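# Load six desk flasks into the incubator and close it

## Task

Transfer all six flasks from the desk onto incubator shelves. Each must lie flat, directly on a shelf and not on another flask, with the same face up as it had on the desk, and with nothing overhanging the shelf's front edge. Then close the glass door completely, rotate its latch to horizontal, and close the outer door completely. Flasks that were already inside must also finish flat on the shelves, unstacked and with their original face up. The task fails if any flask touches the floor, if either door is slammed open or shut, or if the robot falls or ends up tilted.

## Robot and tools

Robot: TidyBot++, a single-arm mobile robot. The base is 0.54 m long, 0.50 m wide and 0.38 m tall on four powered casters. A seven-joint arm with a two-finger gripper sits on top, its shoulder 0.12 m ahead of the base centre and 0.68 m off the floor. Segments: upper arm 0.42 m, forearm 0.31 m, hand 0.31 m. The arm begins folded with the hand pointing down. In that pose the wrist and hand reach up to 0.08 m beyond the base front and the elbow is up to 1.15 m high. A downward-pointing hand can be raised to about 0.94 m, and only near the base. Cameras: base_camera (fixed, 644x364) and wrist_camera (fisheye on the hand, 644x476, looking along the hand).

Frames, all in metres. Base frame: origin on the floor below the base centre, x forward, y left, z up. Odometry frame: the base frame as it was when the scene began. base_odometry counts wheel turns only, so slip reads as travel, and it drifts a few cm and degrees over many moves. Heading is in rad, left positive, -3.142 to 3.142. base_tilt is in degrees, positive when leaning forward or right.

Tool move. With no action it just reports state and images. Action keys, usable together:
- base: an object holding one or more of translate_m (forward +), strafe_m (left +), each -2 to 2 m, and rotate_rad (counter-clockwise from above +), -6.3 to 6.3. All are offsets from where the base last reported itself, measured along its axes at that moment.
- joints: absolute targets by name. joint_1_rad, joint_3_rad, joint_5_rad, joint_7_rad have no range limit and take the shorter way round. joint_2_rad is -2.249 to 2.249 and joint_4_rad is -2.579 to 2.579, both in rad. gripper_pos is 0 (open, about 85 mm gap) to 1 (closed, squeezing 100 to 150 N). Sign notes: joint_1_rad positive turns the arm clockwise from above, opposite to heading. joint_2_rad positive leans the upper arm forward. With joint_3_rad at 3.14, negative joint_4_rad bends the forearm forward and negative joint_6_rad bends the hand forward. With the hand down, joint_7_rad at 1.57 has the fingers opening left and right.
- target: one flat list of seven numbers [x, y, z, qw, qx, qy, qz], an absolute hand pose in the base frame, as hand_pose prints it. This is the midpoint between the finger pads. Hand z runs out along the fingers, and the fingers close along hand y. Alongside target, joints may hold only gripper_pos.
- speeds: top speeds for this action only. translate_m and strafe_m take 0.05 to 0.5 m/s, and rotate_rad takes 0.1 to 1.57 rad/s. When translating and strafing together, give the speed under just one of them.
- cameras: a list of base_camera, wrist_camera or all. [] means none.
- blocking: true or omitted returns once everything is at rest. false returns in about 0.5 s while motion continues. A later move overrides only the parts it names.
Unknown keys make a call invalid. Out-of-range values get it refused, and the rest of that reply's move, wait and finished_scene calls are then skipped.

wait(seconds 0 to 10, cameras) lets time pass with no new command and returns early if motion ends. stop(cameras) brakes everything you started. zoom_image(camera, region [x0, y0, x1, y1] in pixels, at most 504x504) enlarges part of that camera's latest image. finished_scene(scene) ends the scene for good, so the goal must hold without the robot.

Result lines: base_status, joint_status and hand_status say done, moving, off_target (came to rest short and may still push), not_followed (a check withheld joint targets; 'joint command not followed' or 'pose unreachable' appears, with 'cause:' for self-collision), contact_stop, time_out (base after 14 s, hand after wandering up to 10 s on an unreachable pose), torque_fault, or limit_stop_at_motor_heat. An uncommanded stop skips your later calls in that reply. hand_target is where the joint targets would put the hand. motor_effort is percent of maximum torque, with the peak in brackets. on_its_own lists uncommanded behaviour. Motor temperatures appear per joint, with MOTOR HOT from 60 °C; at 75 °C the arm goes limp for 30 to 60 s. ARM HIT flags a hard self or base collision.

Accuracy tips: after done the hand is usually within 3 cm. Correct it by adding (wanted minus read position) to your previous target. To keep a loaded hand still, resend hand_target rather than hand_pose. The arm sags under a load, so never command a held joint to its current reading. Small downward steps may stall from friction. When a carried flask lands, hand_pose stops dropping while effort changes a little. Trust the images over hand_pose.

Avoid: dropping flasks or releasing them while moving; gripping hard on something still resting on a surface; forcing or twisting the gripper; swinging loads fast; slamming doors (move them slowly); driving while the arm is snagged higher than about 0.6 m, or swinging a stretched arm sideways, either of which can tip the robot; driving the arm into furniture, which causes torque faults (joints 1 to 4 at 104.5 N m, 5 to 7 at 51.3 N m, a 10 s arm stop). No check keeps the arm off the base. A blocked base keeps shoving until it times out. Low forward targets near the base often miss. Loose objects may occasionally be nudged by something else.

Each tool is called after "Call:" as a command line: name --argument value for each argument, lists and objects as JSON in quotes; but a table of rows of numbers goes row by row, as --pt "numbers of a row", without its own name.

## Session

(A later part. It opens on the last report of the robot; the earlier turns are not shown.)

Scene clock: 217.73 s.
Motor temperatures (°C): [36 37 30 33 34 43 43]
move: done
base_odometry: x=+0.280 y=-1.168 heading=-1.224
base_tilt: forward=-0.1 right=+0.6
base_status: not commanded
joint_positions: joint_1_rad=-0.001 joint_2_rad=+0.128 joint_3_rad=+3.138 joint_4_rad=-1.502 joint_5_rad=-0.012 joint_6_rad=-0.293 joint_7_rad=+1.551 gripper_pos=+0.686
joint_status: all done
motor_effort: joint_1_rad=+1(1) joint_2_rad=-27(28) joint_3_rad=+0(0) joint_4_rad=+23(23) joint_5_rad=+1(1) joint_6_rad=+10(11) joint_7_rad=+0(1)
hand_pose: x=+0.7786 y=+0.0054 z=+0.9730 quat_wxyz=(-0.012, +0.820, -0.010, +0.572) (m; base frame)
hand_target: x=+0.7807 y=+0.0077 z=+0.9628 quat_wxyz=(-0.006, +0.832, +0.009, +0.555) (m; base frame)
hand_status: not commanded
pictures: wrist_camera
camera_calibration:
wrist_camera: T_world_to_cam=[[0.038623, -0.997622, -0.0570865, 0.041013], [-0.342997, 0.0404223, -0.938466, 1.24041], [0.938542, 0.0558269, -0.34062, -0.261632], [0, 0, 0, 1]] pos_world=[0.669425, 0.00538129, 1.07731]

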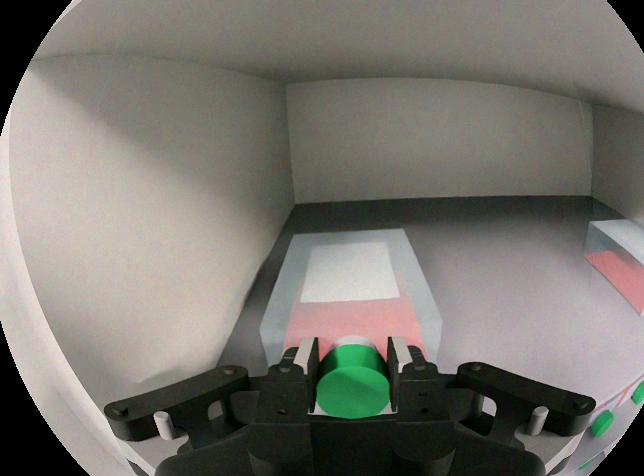

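Call:
move --joints '{"joint_2_rad": 0.150}' --cameras '[]'

Call:
move --joints '{"joint_2_rad": 0.156}' --cameras '["wrist_camera"]'

Scene clock: 219.70 s.
Motor temperatures (°C): [36 37 30 33 34 43 43]
move: done
base_odometry: x=+0.280 y=-1.168 heading=-1.224
base_tilt: forward=-0.1 right=+0.6
base_status: not commanded
joint_positions: joint_1_rad=-0.001 joint_2_rad=+0.134 joint_3_rad=+3.138 joint_4_rad=-1.502 joint_5_rad=-0.012 joint_6_rad=-0.293 joint_7_rad=+1.551 gripper_pos=+0.686
joint_status: all done
motor_effort: joint_1_rad=+1(1) joint_2_rad=-27(28) joint_3_rad=+0(0) joint_4_rad=+23(23) joint_5_rad=+1(1) joint_6_rad=+10(11) joint_7_rad=+0(1)
hand_pose: x=+0.7804 y=+0.0054 z=+0.9692 quat_wxyz=(-0.012, +0.822, -0.010, +0.570) (m; base frame)
hand_target: x=+0.7823 y=+0.0077 z=+0.9588 quat_wxyz=(-0.006, +0.834, +0.009, +0.552) (m; base frame)
hand_status: not commanded
pictures: none
No camera images: "cameras" was empty.

Scene clock: 220.17 s.
Motor temperatures (°C): [36 37 30 33 34 43 43]
move: done
base_odometry: x=+0.280 y=-1.168 heading=-1.224
base_tilt: forward=-0.1 right=+0.6
base_status: not commanded
joint_positions: joint_1_rad=-0.001 joint_2_rad=+0.137 joint_3_rad=+3.138 joint_4_rad=-1.500 joint_5_rad=-0.012 joint_6_rad=-0.293 joint_7_rad=+1.552 gripper_pos=+0.686
joint_status: all done
motor_effort: joint_1_rad=+1(1) joint_2_rad=-27(27) joint_3_rad=+0(0) joint_4_rad=+22(23) joint_5_rad=+1(1) joint_6_rad=+10(10) joint_7_rad=+1(1)
hand_pose: x=+0.7814 y=+0.0054 z=+0.9686 quat_wxyz=(-0.012, +0.822, -0.010, +0.569) (m; base frame)
hand_target: x=+0.7840 y=+0.0077 z=+0.9549 quat_wxyz=(-0.006, +0.835, +0.009, +0.550) (m; base frame)
hand_status: not commanded
pictures: wrist_camera
camera_calibration:
wrist_camera: T_world_to_cam=[[0.0382857, -0.997626, -0.0572398, 0.0410631], [-0.349078, 0.0403203, -0.936226, 1.23983], [0.936311, 0.0558252, -0.346706, -0.258059], [0, 0, 0, 1]] pos_world=[0.672848, 0.00538148, 1.07364]

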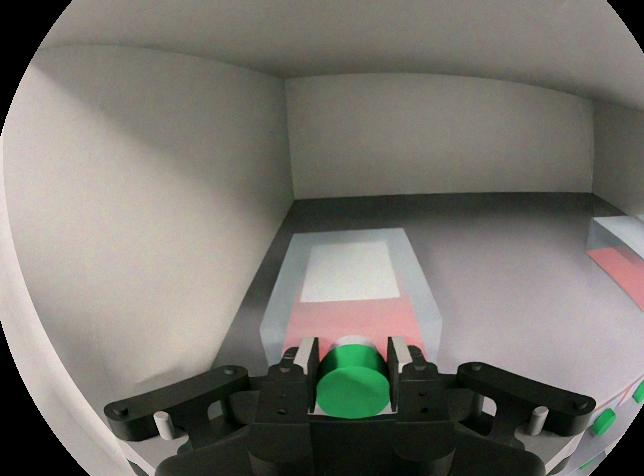

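Call:
move --joints '{"joint_2_rad": 0.162}' --cameras '["wrist_camera"]'

Scene clock: 222.60 s.
Motor temperatures (°C): [36 37 30 33 34 43 43]
move: done
base_odometry: x=+0.280 y=-1.168 heading=-1.224
base_tilt: forward=-0.2 right=+0.6
base_status: not commanded
joint_positions: joint_1_rad=-0.001 joint_2_rad=+0.140 joint_3_rad=+3.138 joint_4_rad=-1.498 joint_5_rad=-0.012 joint_6_rad=-0.293 joint_7_rad=+1.552 gripper_pos=+0.686
joint_status: all done
motor_effort: joint_1_rad=+0(1) joint_2_rad=-26(27) joint_3_rad=+0(0) joint_4_rad=+21(22) joint_5_rad=+0(1) joint_6_rad=+9(10) joint_7_rad=+0(1)
hand_pose: x=+0.7825 y=+0.0054 z=+0.9680 quat_wxyz=(-0.012, +0.822, -0.010, +0.569) (m; base frame)
hand_target: x=+0.7856 y=+0.0077 z=+0.9509 quat_wxyz=(-0.006, +0.837, +0.009, +0.547) (m; base frame)
hand_status: not commanded
pictures: wrist_camera
camera_calibration:
wrist_camera: T_world_to_cam=[[0.0382834, -0.99763, -0.0571786, 0.0409246], [-0.349701, 0.0402266, -0.935997, 1.23996], [0.936079, 0.0558286, -0.347332, -0.258529], [0, 0, 0, 1]] pos_world=[0.674051, 0.00538162, 1.07314]

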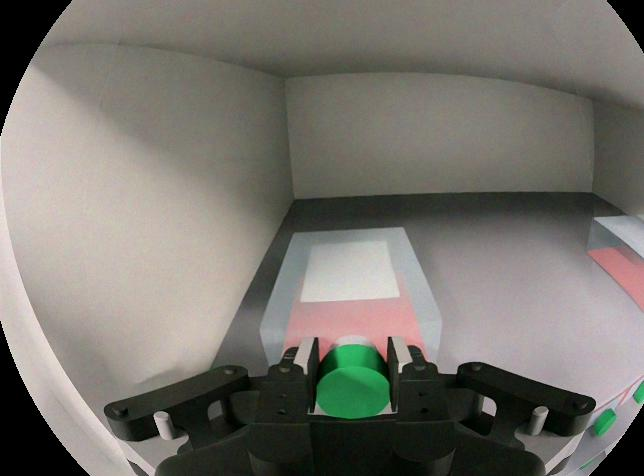

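Call:
move --joints '{"joint_2_rad": 0.150, "gripper_pos": 0.66}' --cameras '[]'

Call:
move --joints '{"gripper_pos": 0.5}' --cameras '["wrist_camera"]'

Scene clock: 224.30 s.
Motor temperatures (°C): [36 37 30 33 34 43 43]
move: done
base_odometry: x=+0.280 y=-1.168 heading=-1.224
base_tilt: forward=-0.2 right=+0.6
base_status: not commanded
joint_positions: joint_1_rad=-0.001 joint_2_rad=+0.139 joint_3_rad=+3.138 joint_4_rad=-1.498 joint_5_rad=-0.012 joint_6_rad=-0.293 joint_7_rad=+1.552 gripper_pos=+0.659
joint_status: all done
motor_effort: joint_1_rad=+1(1) joint_2_rad=-27(27) joint_3_rad=+0(0) joint_4_rad=+22(23) joint_5_rad=+1(1) joint_6_rad=+10(10) joint_7_rad=+0(1)
hand_pose: x=+0.7824 y=+0.0054 z=+0.9682 quat_wxyz=(-0.012, +0.822, -0.010, +0.569) (m; base frame)
hand_target: x=+0.7823 y=+0.0077 z=+0.9588 quat_wxyz=(-0.006, +0.834, +0.009, +0.552) (m; base frame)
hand_status: not commanded
pictures: none
No camera images: "cameras" was empty.

Scene clock: 224.90 s.
Motor temperatures (°C): [36 37 30 33 34 43 43]
move: done
base_odometry: x=+0.280 y=-1.168 heading=-1.224
base_tilt: forward=-0.1 right=+0.6
base_status: not commanded
joint_positions: joint_1_rad=-0.001 joint_2_rad=+0.139 joint_3_rad=+3.138 joint_4_rad=-1.498 joint_5_rad=-0.012 joint_6_rad=-0.293 joint_7_rad=+1.552 gripper_pos=+0.500
joint_status: all done
motor_effort: joint_1_rad=+1(1) joint_2_rad=-26(27) joint_3_rad=+0(0) joint_4_rad=+22(22) joint_5_rad=+1(1) joint_6_rad=+9(10) joint_7_rad=+1(1)
hand_pose: x=+0.7824 y=+0.0054 z=+0.9682 quat_wxyz=(-0.012, +0.822, -0.010, +0.569) (m; base frame)
hand_target: x=+0.7823 y=+0.0077 z=+0.9588 quat_wxyz=(-0.006, +0.834, +0.009, +0.552) (m; base frame)
hand_status: not commanded
pictures: wrist_camera
camera_calibration:
wrist_camera: T_world_to_cam=[[0.0383022, -0.99763, -0.0571578, 0.0409049], [-0.349372, 0.0402202, -0.936121, 1.24002], [0.936201, 0.0558248, -0.347003, -0.2588], [0, 0, 0, 1]] pos_world=[0.673949, 0.00538165, 1.07334]

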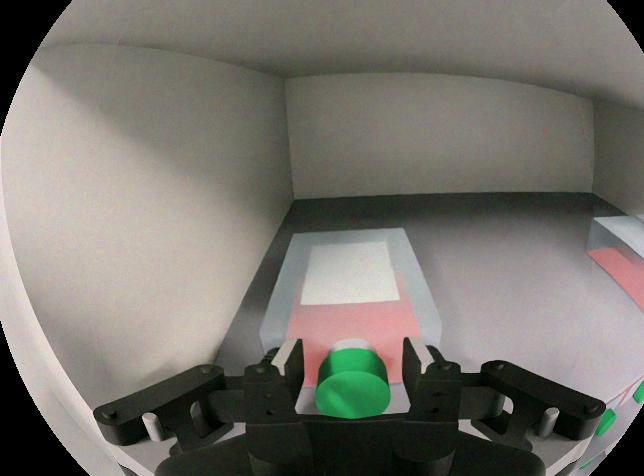

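Call:
move --base '{"translate_m": -0.12}' --speeds '{"translate_m": 0.25}' --cameras '["wrist_camera"]'

Scene clock: 226.67 s.
Motor temperatures (°C): [36 37 30 33 34 43 43]
move: done
base_odometry: x=+0.240 y=-1.055 heading=-1.224
base_tilt: forward=-0.2 right=+0.6
base_status: done
joint_positions: joint_1_rad=-0.001 joint_2_rad=+0.137 joint_3_rad=+3.138 joint_4_rad=-1.496 joint_5_rad=-0.012 joint_6_rad=-0.293 joint_7_rad=+1.552 gripper_pos=+0.500
joint_status: not commanded
motor_effort: joint_1_rad=+1(2) joint_2_rad=-26(29) joint_3_rad=+0(1) joint_4_rad=+21(22) joint_5_rad=+1(2) joint_6_rad=+9(10) joint_7_rad=+0(1)
hand_pose: x=+0.7820 y=+0.0054 z=+0.9710 quat_wxyz=(-0.012, +0.821, -0.010, +0.571) (m; base frame)
hand_target: x=+0.7823 y=+0.0077 z=+0.9588 quat_wxyz=(-0.006, +0.834, +0.009, +0.552) (m; base frame)
hand_status: not commanded
pictures: wrist_camera
camera_calibration:
wrist_camera: T_world_to_cam=[[0.0385173, -0.997626, -0.0570845, 0.0408464], [-0.34528, 0.0403208, -0.937633, 1.2407], [0.937709, 0.0558253, -0.342907, -0.262572], [0, 0, 0, 1]] pos_world=[0.673034, 0.00538148, 1.07562]

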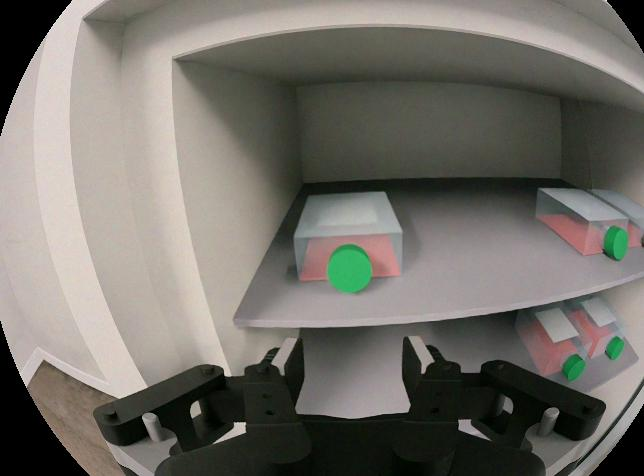

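Call:
move --base '{"translate_m": -0.35}' --speeds '{"translate_m": 0.4}' --cameras '["wrist_camera"]'

Call:
move --base '{"translate_m": 0.012, "strafe_m": 1.034, "rotate_rad": 2.50}' --speeds '{"strafe_m": 0.45, "rotate_rad": 0.8}' --joints '{"joint_1_rad": 0.0, "joint_2_rad": -0.01, "joint_3_rad": 3.1416, "joint_4_rad": -0.78, "joint_5_rad": 0.0, "joint_6_rad": -1.515, "joint_7_rad": 1.635}' --cameras '["base_camera", "wrist_camera"]'

Scene clock: 235.03 s.
Motor temperatures (°C): [36 37 30 33 34 43 43]
move: done
base_odometry: x=+0.121 y=-0.726 heading=-1.223
base_tilt: forward=-0.2 right=+0.6
base_status: done
joint_positions: joint_1_rad=-0.001 joint_2_rad=+0.137 joint_3_rad=+3.138 joint_4_rad=-1.495 joint_5_rad=-0.012 joint_6_rad=-0.293 joint_7_rad=+1.552 gripper_pos=+0.500
joint_status: not commanded
motor_effort: joint_1_rad=+1(1) joint_2_rad=-26(29) joint_3_rad=+0(1) joint_4_rad=+22(23) joint_5_rad=+1(1) joint_6_rad=+9(10) joint_7_rad=+1(1)
hand_pose: x=+0.7823 y=+0.0054 z=+0.9712 quat_wxyz=(-0.012, +0.821, -0.010, +0.571) (m; base frame)
hand_target: x=+0.7823 y=+0.0077 z=+0.9588 quat_wxyz=(-0.006, +0.834, +0.009, +0.552) (m; base frame)
hand_status: not commanded
pictures: wrist_camera
camera_calibration:
wrist_camera: T_world_to_cam=[[0.0385003, -0.997622, -0.057169, 0.0409427], [-0.344986, 0.0404235, -0.937737, 1.24081], [0.937818, 0.0558256, -0.34261, -0.263212], [0, 0, 0, 1]] pos_world=[0.673333, 0.0053813, 1.07572]

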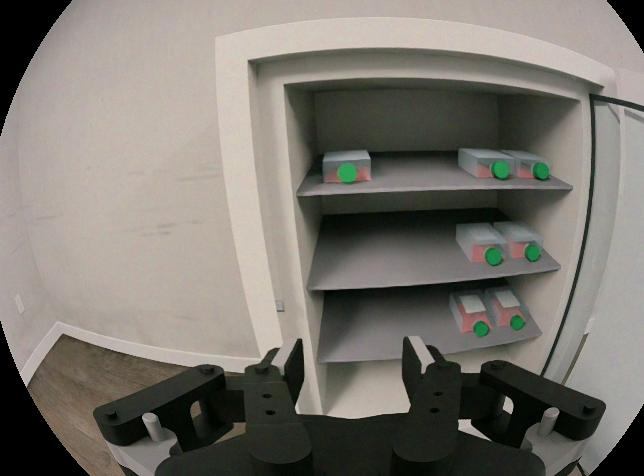

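Scene clock: 238.97 s.
Motor temperatures (°C): [36 37 30 33 34 43 43]
move: done
base_odometry: x=+1.097 y=-0.385 heading=+1.277
base_tilt: forward=-0.2 right=+0.5
base_status: done
joint_positions: joint_1_rad=+0.004 joint_2_rad=-0.007 joint_3_rad=+3.144 joint_4_rad=-0.799 joint_5_rad=-0.012 joint_6_rad=-1.447 joint_7_rad=+1.552 gripper_pos=+0.500
joint_status: all done
motor_effort: joint_1_rad=+0(5) joint_2_rad=-16(29) joint_3_rad=+0(5) joint_4_rad=+16(24) joint_5_rad=+1(2) joint_6_rad=+8(10) joint_7_rad=+1(3)
hand_pose: x=+0.5841 y=+0.0024 z=+1.1306 quat_wxyz=(-0.009, +0.900, -0.009, +0.436) (m; base frame)
hand_target: x=+0.5689 y=+0.0014 z=+1.1243 quat_wxyz=(+0.013, +0.909, +0.029, +0.415) (m; base frame)
hand_status: not commanded
pictures: base_camera, wrist_camera
camera_calibration:
wrist_camera: T_world_to_cam=[[0.0218694, -0.997859, -0.0616314, 0.0694553], [-0.617178, 0.0350226, -0.786044, 1.30958], [0.78652, 0.0552279, -0.615091, 0.373862], [0, 0, 0, 1]] pos_world=[0.512675, 0.00279407, 1.26363]

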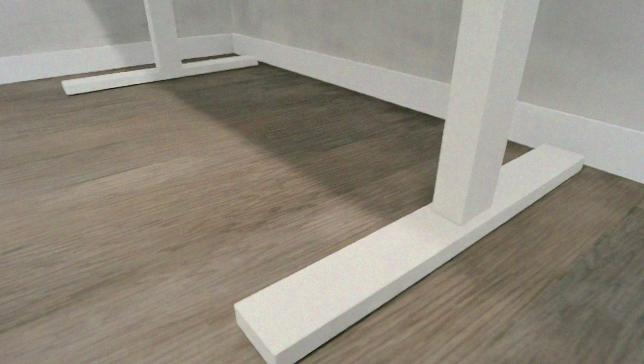

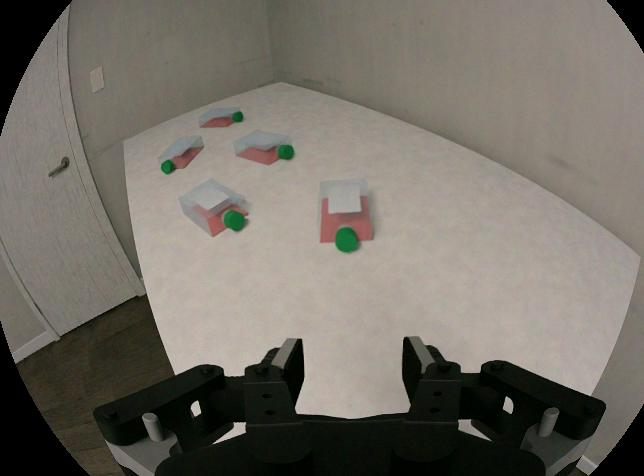

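Call:
zoom_image --camera "wrist_camera" --region '[300, 165, 400, 265]'

Scaled by 5.040.

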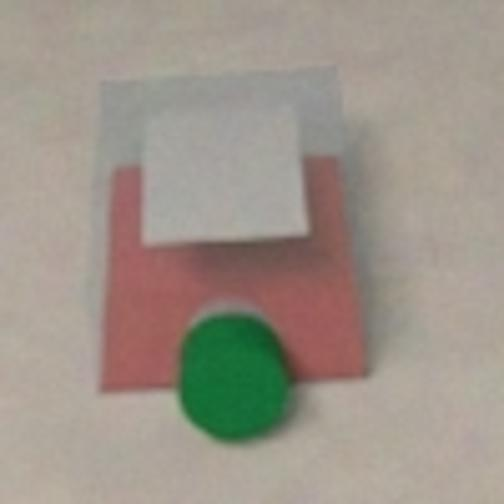

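Call:
move --base '{"translate_m": -0.07, "strafe_m": -0.007, "rotate_rad": 0.015}' --speeds '{"translate_m": 0.2}' --joints '{"joint_2_rad": 0.489, "joint_4_rad": -0.976, "joint_6_rad": -0.408}' --cameras '["wrist_camera"]'

Scene clock: 249.63 s.
Motor temperatures (°C): [36 37 30 33 34 43 43]
move: done
base_odometry: x=+1.083 y=-0.454 heading=+1.292
base_tilt: forward=-0.2 right=+0.6
base_status: done
joint_positions: joint_1_rad=+0.003 joint_2_rad=+0.477 joint_3_rad=+3.144 joint_4_rad=-0.978 joint_5_rad=-0.012 joint_6_rad=-0.470 joint_7_rad=+1.552 gripper_pos=+0.500
joint_status: all done
motor_effort: joint_1_rad=+1(2) joint_2_rad=-38(45) joint_3_rad=+0(2) joint_4_rad=+21(25) joint_5_rad=+0(2) joint_6_rad=+11(11) joint_7_rad=+1(2)
hand_pose: x=+0.9163 y=-0.0007 z=+0.9843 quat_wxyz=(-0.009, +0.820, -0.013, +0.572) (m; base frame)
hand_target: x=+0.9264 y=+0.0014 z=+0.9938 quat_wxyz=(+0.019, +0.805, +0.026, +0.592) (m; base frame)
hand_status: not commanded
pictures: wrist_camera
camera_calibration:
wrist_camera: T_world_to_cam=[[0.0309633, -0.997978, -0.0555112, 0.035664], [-0.343698, 0.0415205, -0.938162, 1.29883], [0.93857, 0.0481276, -0.341717, -0.385643], [0, 0, 0, 1]] pos_world=[0.807252, 0.000224149, 1.08871]

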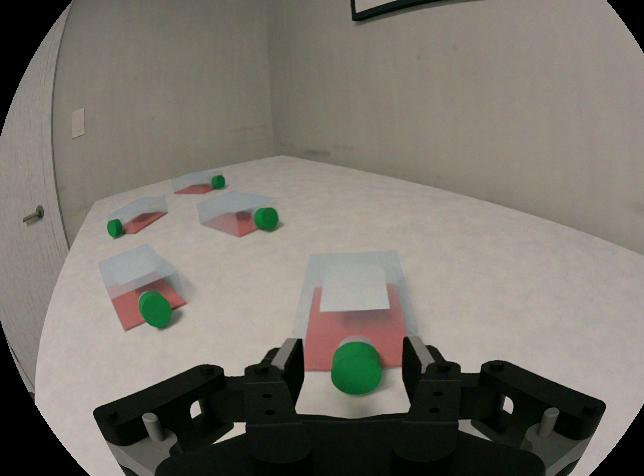

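Call:
move --base '{"strafe_m": -0.003}' --joints '{"joint_6_rad": -0.242}' --cameras '[]'

Call:
move --joints '{"joint_4_rad": -1.145}' --cameras '["wrist_camera"]'

Scene clock: 252.10 s.
Motor temperatures (°C): [36 37 30 33 34 43 43]
move: done
base_odometry: x=+1.086 y=-0.455 heading=+1.292
base_tilt: forward=-0.2 right=+0.6
base_status: done
joint_positions: joint_1_rad=+0.002 joint_2_rad=+0.473 joint_3_rad=+3.144 joint_4_rad=-0.977 joint_5_rad=-0.012 joint_6_rad=-0.281 joint_7_rad=+1.552 gripper_pos=+0.500
joint_status: all done
motor_effort: joint_1_rad=+0(5) joint_2_rad=-38(41) joint_3_rad=+0(3) joint_4_rad=+22(24) joint_5_rad=+1(2) joint_6_rad=+9(11) joint_7_rad=+1(1)
hand_pose: x=+0.9299 y=-0.0004 z=+1.0446 quat_wxyz=(-0.010, +0.761, -0.012, +0.648) (m; base frame)
hand_target: x=+0.9377 y=+0.0014 z=+1.0442 quat_wxyz=(+0.021, +0.753, +0.024, +0.657) (m; base frame)
hand_status: not commanded
pictures: none
No camera images: "cameras" was empty.

Scene clock: 253.20 s.
Motor temperatures (°C): [36 37 30 33 34 43 43]
move: done
base_odometry: x=+1.086 y=-0.455 heading=+1.292
base_tilt: forward=-0.2 right=+0.6
base_status: not commanded
joint_positions: joint_1_rad=+0.002 joint_2_rad=+0.479 joint_3_rad=+3.144 joint_4_rad=-1.142 joint_5_rad=-0.012 joint_6_rad=-0.281 joint_7_rad=+1.552 gripper_pos=+0.500
joint_status: all done
motor_effort: joint_1_rad=+1(1) joint_2_rad=-39(41) joint_3_rad=+0(0) joint_4_rad=+22(24) joint_5_rad=+0(1) joint_6_rad=+9(10) joint_7_rad=+0(1)
hand_pose: x=+0.9212 y=-0.0004 z=+0.9386 quat_wxyz=(-0.009, +0.814, -0.013, +0.581) (m; base frame)
hand_target: x=+0.9273 y=+0.0014 z=+0.9399 quat_wxyz=(+0.019, +0.806, +0.026, +0.591) (m; base frame)
hand_status: not commanded
pictures: wrist_camera
camera_calibration:
wrist_camera: T_world_to_cam=[[0.0312426, -0.998004, -0.0548774, 0.0324331], [-0.322175, 0.0419184, -0.945752, 1.24501], [0.946164, 0.0472279, -0.320222, -0.432987], [0, 0, 0, 1]] pos_world=[0.809774, 0.000628676, 1.0406]

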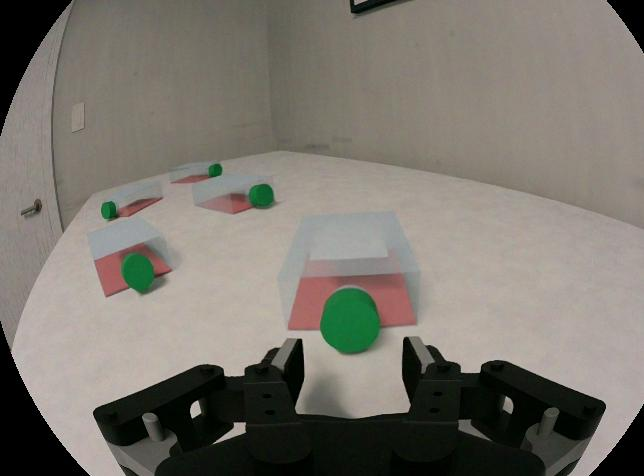

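Call:
move --base '{"translate_m": 0.059}' --speeds '{"translate_m": 0.15}' --cameras '["wrist_camera"]'

Call:
move --joints '{"gripper_pos": 0.64}' --cameras '["wrist_camera"]'

Scene clock: 255.37 s.
Motor temperatures (°C): [36 37 30 33 34 43 43]
move: done
base_odometry: x=+1.102 y=-0.398 heading=+1.292
base_tilt: forward=-0.2 right=+0.6
base_status: done
joint_positions: joint_1_rad=+0.002 joint_2_rad=+0.479 joint_3_rad=+3.144 joint_4_rad=-1.142 joint_5_rad=-0.012 joint_6_rad=-0.281 joint_7_rad=+1.552 gripper_pos=+0.500
joint_status: not commanded
motor_effort: joint_1_rad=+1(2) joint_2_rad=-39(41) joint_3_rad=+0(1) joint_4_rad=+22(23) joint_5_rad=+0(1) joint_6_rad=+10(10) joint_7_rad=+0(1)
hand_pose: x=+0.9212 y=-0.0004 z=+0.9386 quat_wxyz=(-0.009, +0.814, -0.013, +0.581) (m; base frame)
hand_target: x=+0.9273 y=+0.0014 z=+0.9399 quat_wxyz=(+0.019, +0.806, +0.026, +0.591) (m; base frame)
hand_status: not commanded
pictures: wrist_camera
camera_calibration:
wrist_camera: T_world_to_cam=[[0.031242, -0.998004, -0.0548792, 0.0324356], [-0.322175, 0.0419204, -0.945752, 1.24501], [0.946164, 0.0472279, -0.320222, -0.432987], [0, 0, 0, 1]] pos_world=[0.809774, 0.000628673, 1.0406]

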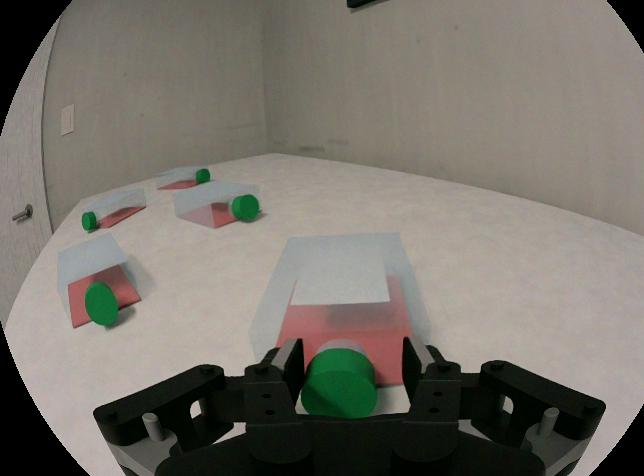

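Scene clock: 255.93 s.
Motor temperatures (°C): [36 37 30 33 34 43 43]
move: done
base_odometry: x=+1.102 y=-0.398 heading=+1.292
base_tilt: forward=-0.1 right=+0.5
base_status: not commanded
joint_positions: joint_1_rad=+0.002 joint_2_rad=+0.479 joint_3_rad=+3.144 joint_4_rad=-1.142 joint_5_rad=-0.012 joint_6_rad=-0.281 joint_7_rad=+1.552 gripper_pos=+0.640
joint_status: all done
motor_effort: joint_1_rad=+1(1) joint_2_rad=-38(39) joint_3_rad=+0(0) joint_4_rad=+21(22) joint_5_rad=+1(1) joint_6_rad=+9(10) joint_7_rad=+0(2)
hand_pose: x=+0.9212 y=-0.0004 z=+0.9386 quat_wxyz=(-0.009, +0.814, -0.013, +0.581) (m; base frame)
hand_target: x=+0.9273 y=+0.0014 z=+0.9399 quat_wxyz=(+0.019, +0.806, +0.026, +0.591) (m; base frame)
hand_status: not commanded
pictures: wrist_camera
camera_calibration:
wrist_camera: T_world_to_cam=[[0.031242, -0.998004, -0.0548792, 0.0324356], [-0.322175, 0.0419204, -0.945752, 1.24501], [0.946164, 0.0472279, -0.320222, -0.432987], [0, 0, 0, 1]] pos_world=[0.809774, 0.000628673, 1.0406]

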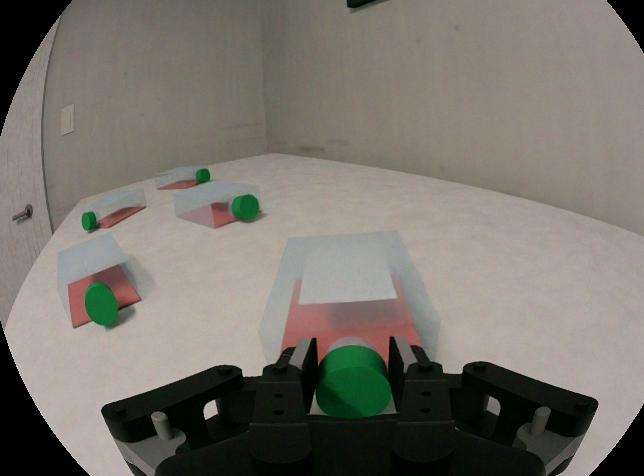

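Call:
move --joints '{"gripper_pos": 0.76}' --cameras '[]'

Call:
move --joints '{"joint_4_rad": -1.07}' --cameras '["wrist_camera"]'

Call:
move --joints '{"gripper_pos": 0.88}' --cameras '[]'

Scene clock: 256.93 s.
Motor temperatures (°C): [36 37 30 33 34 43 43]
move: off_target
base_odometry: x=+1.102 y=-0.398 heading=+1.292
base_tilt: forward=-0.1 right=+0.6
base_status: not commanded
joint_positions: joint_1_rad=+0.002 joint_2_rad=+0.478 joint_3_rad=+3.144 joint_4_rad=-1.142 joint_5_rad=-0.012 joint_6_rad=-0.281 joint_7_rad=+1.552 gripper_pos=+0.688
joint_status: gripper_pos off_target (ended at +0.688, target +0.760)
motor_effort: joint_1_rad=+1(1) joint_2_rad=-39(39) joint_3_rad=+0(0) joint_4_rad=+23(23) joint_5_rad=+1(1) joint_6_rad=+10(10) joint_7_rad=+1(1)
hand_pose: x=+0.9211 y=-0.0004 z=+0.9389 quat_wxyz=(-0.009, +0.814, -0.013, +0.581) (m; base frame)
hand_target: x=+0.9273 y=+0.0014 z=+0.9399 quat_wxyz=(+0.019, +0.806, +0.026, +0.591) (m; base frame)
hand_status: not commanded
pictures: none
No camera images: "cameras" was empty.

Scene clock: 257.80 s.
Motor temperatures (°C): [36 37 30 33 34 43 43]
move: done
base_odometry: x=+1.102 y=-0.398 heading=+1.292
base_tilt: forward=-0.1 right=+0.6
base_status: not commanded
joint_positions: joint_1_rad=+0.002 joint_2_rad=+0.479 joint_3_rad=+3.144 joint_4_rad=-1.091 joint_5_rad=-0.012 joint_6_rad=-0.281 joint_7_rad=+1.552 gripper_pos=+0.688
joint_status: all done
motor_effort: joint_1_rad=+0(1) joint_2_rad=-40(41) joint_3_rad=+0(1) joint_4_rad=+23(24) joint_5_rad=+1(1) joint_6_rad=+11(11) joint_7_rad=+1(1)
hand_pose: x=+0.9266 y=-0.0004 z=+0.9691 quat_wxyz=(-0.009, +0.799, -0.013, +0.601) (m; base frame)
hand_target: x=+0.9341 y=+0.0014 z=+0.9860 quat_wxyz=(+0.020, +0.783, +0.025, +0.621) (m; base frame)
hand_status: not commanded
pictures: wrist_camera
camera_calibration:
wrist_camera: T_world_to_cam=[[0.0339164, -0.998017, -0.0530219, 0.0296357], [-0.274302, 0.0417196, -0.960738, 1.24573], [0.961045, 0.0471288, -0.272343, -0.488534], [0, 0, 0, 1]] pos_world=[0.810204, 0.000629595, 1.06534]

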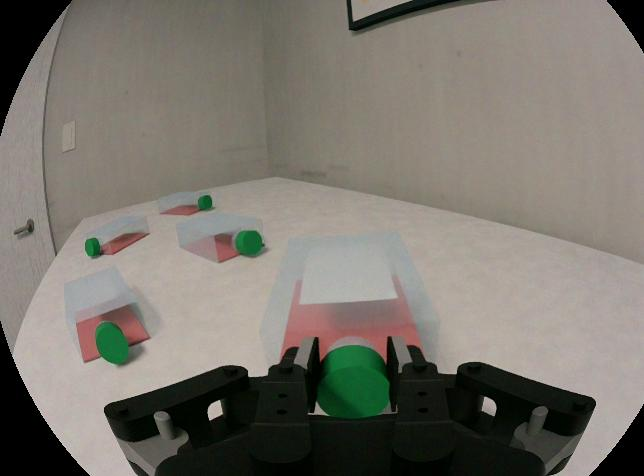

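Scene clock: 258.33 s.
Motor temperatures (°C): [36 37 30 33 34 43 43]
move: off_target
base_odometry: x=+1.102 y=-0.398 heading=+1.292
base_tilt: forward=-0.1 right=+0.6
base_status: not commanded
joint_positions: joint_1_rad=+0.002 joint_2_rad=+0.479 joint_3_rad=+3.144 joint_4_rad=-1.091 joint_5_rad=-0.012 joint_6_rad=-0.281 joint_7_rad=+1.552 gripper_pos=+0.688
joint_status: gripper_pos off_target (ended at +0.688, target +0.880)
motor_effort: joint_1_rad=+1(1) joint_2_rad=-40(40) joint_3_rad=+0(0) joint_4_rad=+23(23) joint_5_rad=+1(1) joint_6_rad=+10(10) joint_7_rad=+1(2)
hand_pose: x=+0.9266 y=-0.0004 z=+0.9691 quat_wxyz=(-0.009, +0.799, -0.013, +0.601) (m; base frame)
hand_target: x=+0.9341 y=+0.0014 z=+0.9860 quat_wxyz=(+0.020, +0.783, +0.025, +0.621) (m; base frame)
hand_status: not commanded
pictures: none
No camera images: "cameras" was empty.

Call:
move --base '{"translate_m": -0.30}' --speeds '{"translate_m": 0.25}' --joints '{"joint_2_rad": 0.11, "joint_4_rad": -1.58, "joint_6_rad": -0.023}' --cameras '["wrist_camera"]'

Call:
move --base '{"translate_m": -0.379, "strafe_m": 0.946, "rotate_rad": -2.5165}' --speeds '{"strafe_m": 0.3, "rotate_rad": 0.6}' --cameras '["base_camera", "wrist_camera"]'

Scene clock: 263.10 s.
Motor temperatures (°C): [36 37 30 33 34 43 43]
move: done
base_odometry: x=+1.020 y=-0.687 heading=+1.292
base_tilt: forward=-0.2 right=+0.6
base_status: done
joint_positions: joint_1_rad=+0.002 joint_2_rad=+0.104 joint_3_rad=+3.144 joint_4_rad=-1.576 joint_5_rad=-0.012 joint_6_rad=-0.088 joint_7_rad=+1.552 gripper_pos=+0.688
joint_status: all done
motor_effort: joint_1_rad=+1(2) joint_2_rad=-27(44) joint_3_rad=+0(2) joint_4_rad=+22(24) joint_5_rad=+1(1) joint_6_rad=+10(11) joint_7_rad=+1(1)
hand_pose: x=+0.7805 y=-0.0007 z=+1.0051 quat_wxyz=(-0.009, +0.773, -0.013, +0.634) (m; base frame)
hand_target: x=+0.7855 y=+0.0014 z=+1.0185 quat_wxyz=(+0.021, +0.755, +0.024, +0.655) (m; base frame)
hand_status: not commanded
pictures: wrist_camera
camera_calibration:
wrist_camera: T_world_to_cam=[[0.036223, -0.998076, -0.0503255, 0.0317799], [-0.19317, 0.0424159, -0.980248, 1.19653], [0.980496, 0.0452289, -0.191262, -0.434958], [0, 0, 0, 1]] pos_world=[0.656458, 0.000639395, 1.09131]

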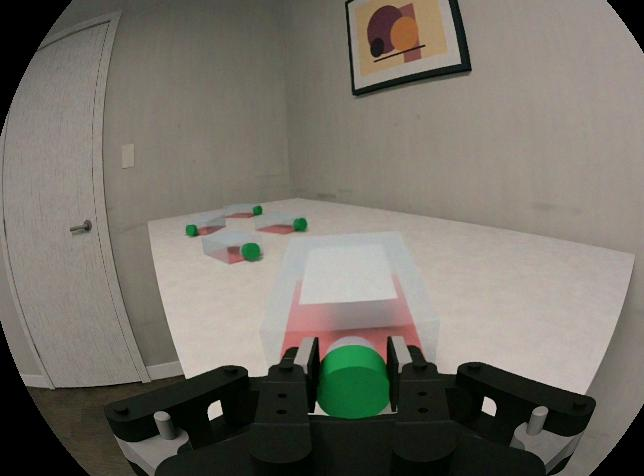

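Scene clock: 268.03 s.
Motor temperatures (°C): [36 37 30 33 34 43 43]
move: done
base_odometry: x=+0.006 y=-0.791 heading=-1.224
base_tilt: forward=-0.2 right=+0.6
base_status: done
joint_positions: joint_1_rad=+0.006 joint_2_rad=+0.105 joint_3_rad=+3.144 joint_4_rad=-1.576 joint_5_rad=-0.012 joint_6_rad=-0.086 joint_7_rad=+1.552 gripper_pos=+0.688
joint_status: not commanded
motor_effort: joint_1_rad=+1(3) joint_2_rad=-26(29) joint_3_rad=+0(3) joint_4_rad=+23(24) joint_5_rad=+1(2) joint_6_rad=+11(11) joint_7_rad=+1(1)
hand_pose: x=+0.7809 y=-0.0039 z=+1.0050 quat_wxyz=(-0.008, +0.773, -0.015, +0.635) (m; base frame)
hand_target: x=+0.7855 y=+0.0014 z=+1.0185 quat_wxyz=(+0.021, +0.755, +0.024, +0.655) (m; base frame)
hand_status: not commanded
pictures: base_camera, wrist_camera
camera_calibration:
wrist_camera: T_world_to_cam=[[0.0313053, -0.998247, -0.0502253, 0.032307], [-0.19185, 0.0433143, -0.980468, 1.1959], [0.980925, 0.0403296, -0.190158, -0.43678], [0, 0, 0, 1]] pos_world=[0.65687, -0.00193384, 1.0911]

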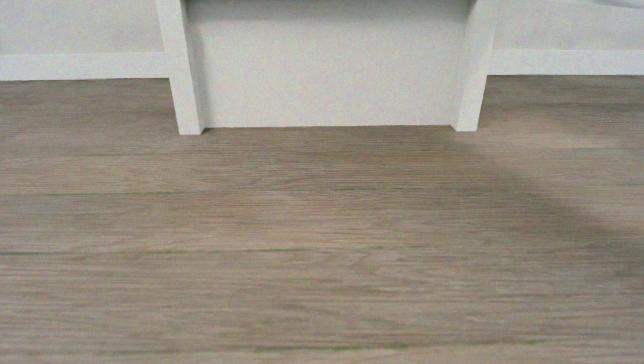

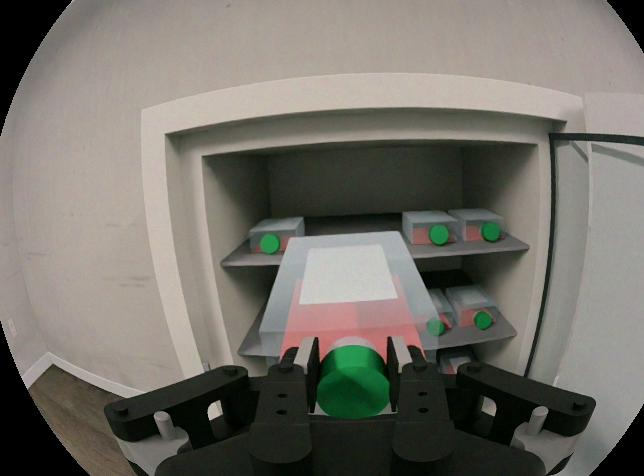

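Call:
zoom_image --camera "base_camera" --region '[160, 105, 220, 145]'

Call:
zoom_image --camera "base_camera" --region '[440, 100, 500, 140]'

Scaled by 8.400.

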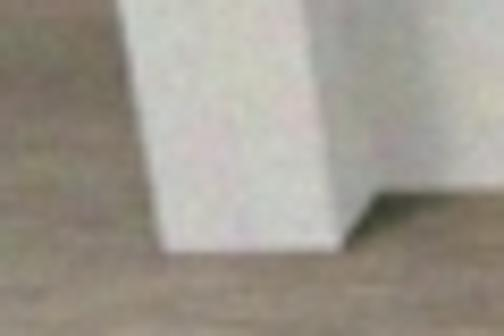

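Scaled by 8.400.

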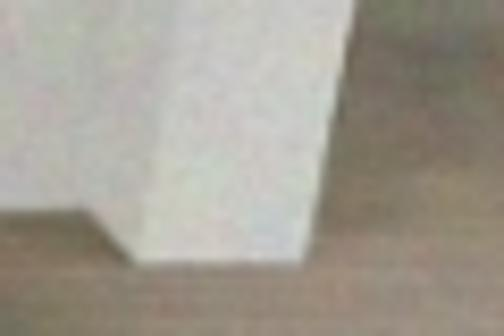

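Call:
move --base '{"translate_m": 0.25, "rotate_rad": -0.0105}' --speeds '{"translate_m": 0.3}' --joints '{"joint_2_rad": 0.123, "joint_4_rad": -1.593}' --cameras '["base_camera", "wrist_camera"]'

Scene clock: 272.30 s.
Motor temperatures (°C): [36 37 30 33 34 43 43]
move: done
base_odometry: x=+0.091 y=-1.026 heading=-1.236
base_tilt: forward=-0.2 right=+0.6
base_status: done
joint_positions: joint_1_rad=+0.005 joint_2_rad=+0.120 joint_3_rad=+3.144 joint_4_rad=-1.591 joint_5_rad=-0.012 joint_6_rad=-0.083 joint_7_rad=+1.552 gripper_pos=+0.688
joint_status: all done
motor_effort: joint_1_rad=+1(3) joint_2_rad=-27(29) joint_3_rad=+0(3) joint_4_rad=+23(24) joint_5_rad=+1(2) joint_6_rad=+11(11) joint_7_rad=+0(1)
hand_pose: x=+0.7842 y=-0.0031 z=+0.9868 quat_wxyz=(-0.008, +0.781, -0.015, +0.624) (m; base frame)
hand_target: x=+0.7886 y=+0.0014 z=+1.0018 quat_wxyz=(+0.021, +0.764, +0.025, +0.645) (m; base frame)
hand_status: not commanded
pictures: base_camera, wrist_camera
camera_calibration:
wrist_camera: T_world_to_cam=[[0.0311138, -0.998202, -0.0512262, 0.0331745], [-0.218584, 0.0432151, -0.974861, 1.19397], [0.975322, 0.0415288, -0.216847, -0.412779], [0, 0, 0, 1]] pos_world=[0.662545, -0.00134059, 1.07615]

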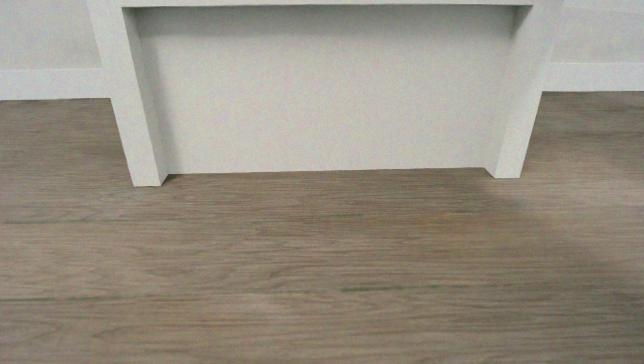

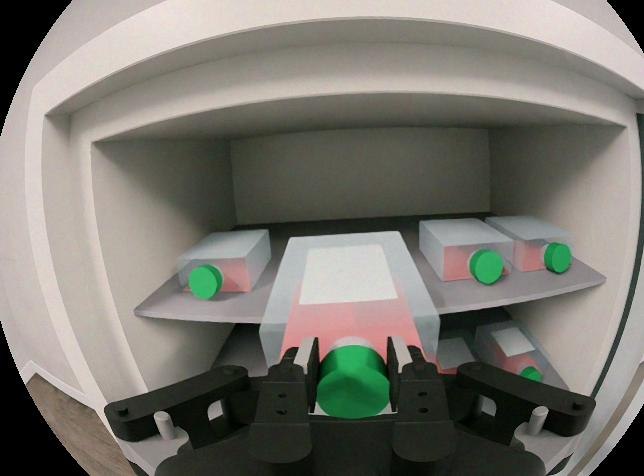

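Call:
move --base '{"translate_m": 0.193, "strafe_m": 0.002}' --speeds '{"translate_m": 0.2}' --joints '{"joint_4_rad": -1.557}' --cameras '["base_camera", "wrist_camera"]'

Scene clock: 275.53 s.
Motor temperatures (°C): [36 37 30 33 34 43 43]
move: done
base_odometry: x=+0.156 y=-1.208 heading=-1.236
base_tilt: forward=-0.2 right=+0.6
base_status: done
joint_positions: joint_1_rad=+0.005 joint_2_rad=+0.121 joint_3_rad=+3.144 joint_4_rad=-1.574 joint_5_rad=-0.012 joint_6_rad=-0.081 joint_7_rad=+1.552 gripper_pos=+0.688
joint_status: all done
motor_effort: joint_1_rad=+0(2) joint_2_rad=-27(30) joint_3_rad=+0(1) joint_4_rad=+23(24) joint_5_rad=+1(1) joint_6_rad=+10(11) joint_7_rad=+0(1)
hand_pose: x=+0.7866 y=-0.0031 z=+0.9964 quat_wxyz=(-0.008, +0.776, -0.015, +0.630) (m; base frame)
hand_target: x=+0.7917 y=+0.0014 z=+1.0241 quat_wxyz=(+0.021, +0.752, +0.024, +0.659) (m; base frame)
hand_status: not commanded
pictures: base_camera, wrist_camera
camera_calibration:
wrist_camera: T_world_to_cam=[[0.0319891, -0.998207, -0.0506009, 0.0322798], [-0.202197, 0.0431169, -0.978395, 1.19454], [0.978822, 0.0415293, -0.200455, -0.432046], [0, 0, 0, 1]] pos_world=[0.663396, -0.00134042, 1.08376]

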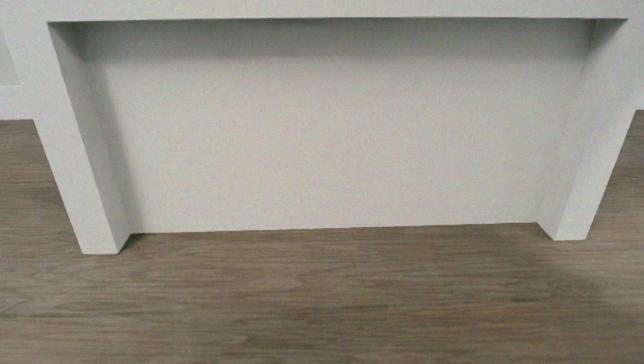

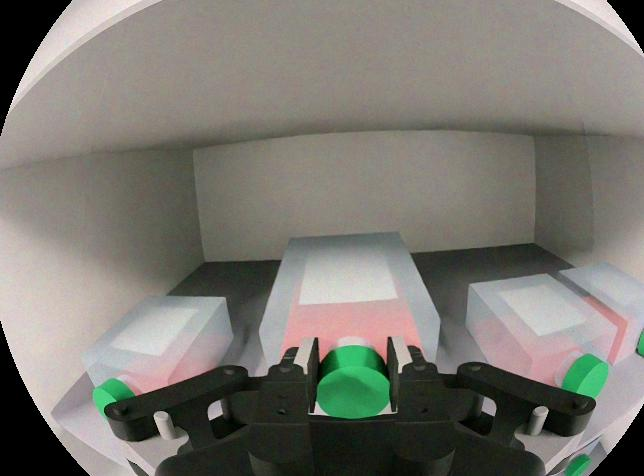

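Call:
move --joints '{"joint_4_rad": -1.499, "joint_6_rad": -0.297}' --cameras '[]'

Call:
move --joints '{"joint_2_rad": 0.138}' --cameras '["wrist_camera"]'

Scene clock: 278.03 s.
Motor temperatures (°C): [36 37 30 33 34 43 43]
move: done
base_odometry: x=+0.156 y=-1.208 heading=-1.236
base_tilt: forward=-0.1 right=+0.6
base_status: not commanded
joint_positions: joint_1_rad=+0.005 joint_2_rad=+0.121 joint_3_rad=+3.144 joint_4_rad=-1.522 joint_5_rad=-0.012 joint_6_rad=-0.264 joint_7_rad=+1.552 gripper_pos=+0.688
joint_status: all done
motor_effort: joint_1_rad=+1(1) joint_2_rad=-27(28) joint_3_rad=+0(1) joint_4_rad=+22(24) joint_5_rad=+0(1) joint_6_rad=+11(11) joint_7_rad=+0(1)
hand_pose: x=+0.7774 y=-0.0024 z=+0.9738 quat_wxyz=(-0.008, +0.815, -0.015, +0.579) (m; base frame)
hand_target: x=+0.7772 y=+0.0014 z=+0.9771 quat_wxyz=(+0.018, +0.818, +0.026, +0.574) (m; base frame)
hand_status: not commanded
pictures: none
No camera images: "cameras" was empty.

Scene clock: 278.60 s.
Motor temperatures (°C): [36 37 30 33 34 43 43]
move: done
base_odometry: x=+0.156 y=-1.208 heading=-1.236
base_tilt: forward=-0.2 right=+0.6
base_status: not commanded
joint_positions: joint_1_rad=+0.005 joint_2_rad=+0.127 joint_3_rad=+3.144 joint_4_rad=-1.522 joint_5_rad=-0.012 joint_6_rad=-0.264 joint_7_rad=+1.552 gripper_pos=+0.688
joint_status: all done
motor_effort: joint_1_rad=+1(1) joint_2_rad=-27(28) joint_3_rad=+0(0) joint_4_rad=+23(24) joint_5_rad=+1(1) joint_6_rad=+11(11) joint_7_rad=+1(1)
hand_pose: x=+0.7791 y=-0.0024 z=+0.9698 quat_wxyz=(-0.008, +0.817, -0.015, +0.576) (m; base frame)
hand_target: x=+0.7815 y=+0.0014 z=+0.9672 quat_wxyz=(+0.018, +0.823, +0.026, +0.567) (m; base frame)
hand_status: not commanded
pictures: wrist_camera
camera_calibration:
wrist_camera: T_world_to_cam=[[0.0268851, -0.998078, -0.0558406, 0.0409825], [-0.333245, 0.0437169, -0.941826, 1.23359], [0.942457, 0.0439297, -0.331429, -0.274751], [0, 0, 0, 1]] pos_world=[0.668927, -0.000955347, 1.07306]

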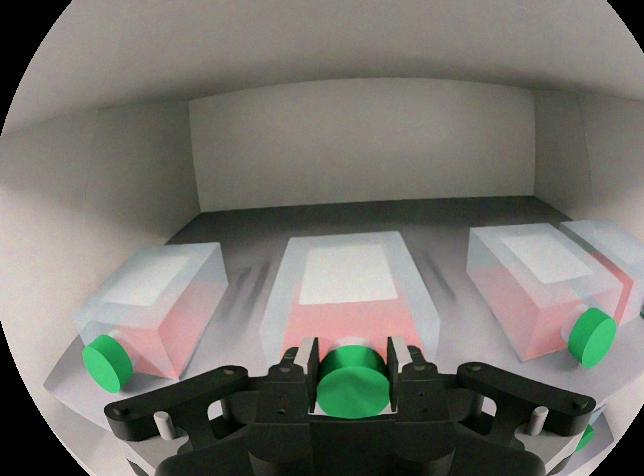

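Call:
move --joints '{"joint_2_rad": 0.144}' --cameras '[]'

Call:
move --joints '{"joint_2_rad": 0.150}' --cameras '["wrist_camera"]'

Scene clock: 279.50 s.
Motor temperatures (°C): [36 37 30 33 34 43 43]
move: done
base_odometry: x=+0.156 y=-1.208 heading=-1.236
base_tilt: forward=-0.2 right=+0.5
base_status: not commanded
joint_positions: joint_1_rad=+0.005 joint_2_rad=+0.129 joint_3_rad=+3.144 joint_4_rad=-1.522 joint_5_rad=-0.012 joint_6_rad=-0.264 joint_7_rad=+1.552 gripper_pos=+0.688
joint_status: all done
motor_effort: joint_1_rad=+1(1) joint_2_rad=-26(28) joint_3_rad=+0(0) joint_4_rad=+22(23) joint_5_rad=+1(1) joint_6_rad=+10(10) joint_7_rad=+1(1)
hand_pose: x=+0.7797 y=-0.0024 z=+0.9688 quat_wxyz=(-0.008, +0.818, -0.015, +0.576) (m; base frame)
hand_target: x=+0.7833 y=+0.0014 z=+0.9632 quat_wxyz=(+0.018, +0.824, +0.026, +0.565) (m; base frame)
hand_status: not commanded
pictures: none
No camera images: "cameras" was empty.

Scene clock: 279.93 s.
Motor temperatures (°C): [36 37 30 33 34 43 43]
move: done
base_odometry: x=+0.156 y=-1.208 heading=-1.236
base_tilt: forward=-0.1 right=+0.5
base_status: not commanded
joint_positions: joint_1_rad=+0.005 joint_2_rad=+0.131 joint_3_rad=+3.144 joint_4_rad=-1.521 joint_5_rad=-0.012 joint_6_rad=-0.264 joint_7_rad=+1.552 gripper_pos=+0.688
joint_status: all done
motor_effort: joint_1_rad=+1(1) joint_2_rad=-26(27) joint_3_rad=+0(0) joint_4_rad=+22(23) joint_5_rad=+0(1) joint_6_rad=+9(10) joint_7_rad=+1(1)
hand_pose: x=+0.7804 y=-0.0024 z=+0.9683 quat_wxyz=(-0.008, +0.818, -0.015, +0.575) (m; base frame)
hand_target: x=+0.7849 y=+0.0014 z=+0.9592 quat_wxyz=(+0.018, +0.826, +0.027, +0.563) (m; base frame)
hand_status: not commanded
pictures: wrist_camera
camera_calibration:
wrist_camera: T_world_to_cam=[[0.0268001, -0.998082, -0.0558031, 0.0408868], [-0.335239, 0.0436168, -0.941123, 1.23346], [0.941752, 0.0439296, -0.333427, -0.273985], [0, 0, 0, 1]] pos_world=[0.670434, -0.000955171, 1.07177]

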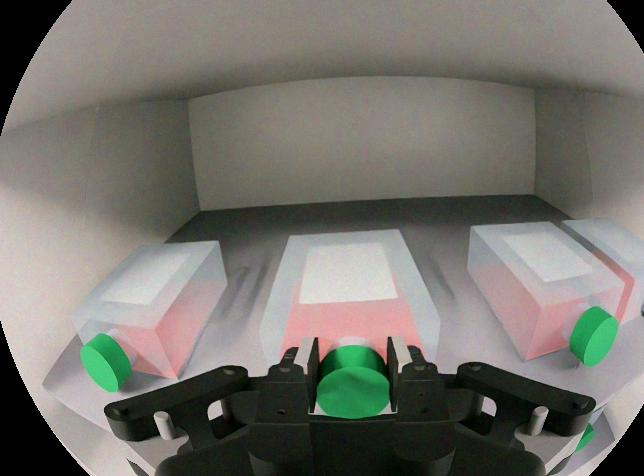

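Call:
move --joints '{"gripper_pos": 0.66}' --cameras '[]'

Call:
move --joints '{"gripper_pos": 0.5}' --cameras '["wrist_camera"]'

Call:
move --base '{"translate_m": -0.15}' --speeds '{"translate_m": 0.25}' --cameras '["wrist_camera"]'

Scene clock: 281.10 s.
Motor temperatures (°C): [36 37 30 33 34 43 43]
move: done
base_odometry: x=+0.156 y=-1.208 heading=-1.236
base_tilt: forward=-0.2 right=+0.6
base_status: not commanded
joint_positions: joint_1_rad=+0.005 joint_2_rad=+0.131 joint_3_rad=+3.144 joint_4_rad=-1.521 joint_5_rad=-0.012 joint_6_rad=-0.264 joint_7_rad=+1.552 gripper_pos=+0.659
joint_status: all done
motor_effort: joint_1_rad=+0(1) joint_2_rad=-26(27) joint_3_rad=+0(0) joint_4_rad=+22(22) joint_5_rad=+1(1) joint_6_rad=+10(10) joint_7_rad=+0(1)
hand_pose: x=+0.7804 y=-0.0024 z=+0.9683 quat_wxyz=(-0.008, +0.818, -0.015, +0.575) (m; base frame)
hand_target: x=+0.7849 y=+0.0014 z=+0.9592 quat_wxyz=(+0.018, +0.826, +0.027, +0.563) (m; base frame)
hand_status: not commanded
pictures: none
No camera images: "cameras" was empty.

Scene clock: 281.70 s.
Motor temperatures (°C): [36 37 30 33 34 43 43]
move: done
base_odometry: x=+0.156 y=-1.208 heading=-1.236
base_tilt: forward=-0.2 right=+0.6
base_status: not commanded
joint_positions: joint_1_rad=+0.005 joint_2_rad=+0.131 joint_3_rad=+3.144 joint_4_rad=-1.521 joint_5_rad=-0.012 joint_6_rad=-0.264 joint_7_rad=+1.552 gripper_pos=+0.500
joint_status: all done
motor_effort: joint_1_rad=+1(1) joint_2_rad=-26(27) joint_3_rad=+0(0) joint_4_rad=+22(22) joint_5_rad=+1(1) joint_6_rad=+10(10) joint_7_rad=+0(1)
hand_pose: x=+0.7804 y=-0.0024 z=+0.9683 quat_wxyz=(-0.008, +0.818, -0.015, +0.575) (m; base frame)
hand_target: x=+0.7849 y=+0.0014 z=+0.9592 quat_wxyz=(+0.018, +0.826, +0.027, +0.563) (m; base frame)
hand_status: not commanded
pictures: wrist_camera
camera_calibration:
wrist_camera: T_world_to_cam=[[0.0268001, -0.998082, -0.0558031, 0.0408868], [-0.335239, 0.0436168, -0.941123, 1.23346], [0.941752, 0.0439296, -0.333427, -0.273985], [0, 0, 0, 1]] pos_world=[0.670434, -0.000955171, 1.07177]

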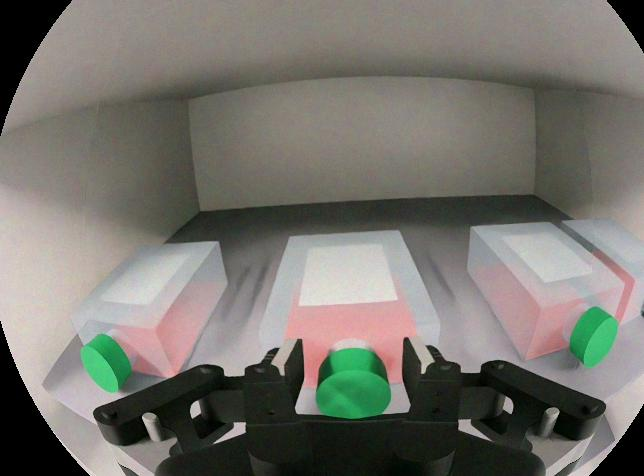

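Scene clock: 283.17 s.
Motor temperatures (°C): [36 37 30 33 34 43 43]
move: done
base_odometry: x=+0.107 y=-1.066 heading=-1.237
base_tilt: forward=-0.2 right=+0.5
base_status: done
joint_positions: joint_1_rad=+0.004 joint_2_rad=+0.137 joint_3_rad=+3.144 joint_4_rad=-1.518 joint_5_rad=-0.012 joint_6_rad=-0.264 joint_7_rad=+1.552 gripper_pos=+0.500
joint_status: not commanded
motor_effort: joint_1_rad=+1(3) joint_2_rad=-26(29) joint_3_rad=+0(2) joint_4_rad=+22(23) joint_5_rad=+0(1) joint_6_rad=+9(10) joint_7_rad=+0(1)
hand_pose: x=+0.7823 y=-0.0020 z=+0.9659 quat_wxyz=(-0.008, +0.819, -0.014, +0.574) (m; base frame)
hand_target: x=+0.7849 y=+0.0014 z=+0.9592 quat_wxyz=(+0.018, +0.826, +0.027, +0.563) (m; base frame)
hand_status: not commanded
pictures: wrist_camera
camera_calibration:
wrist_camera: T_world_to_cam=[[0.0272396, -0.998064, -0.0559108, 0.0408329], [-0.338444, 0.0434203, -0.939984, 1.23326], [0.940592, 0.0445275, -0.336606, -0.272559], [0, 0, 0, 1]] pos_world=[0.672644, -0.00065829, 1.06978]

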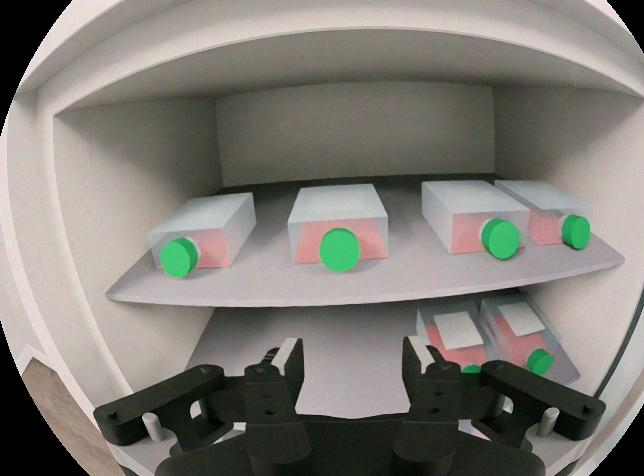

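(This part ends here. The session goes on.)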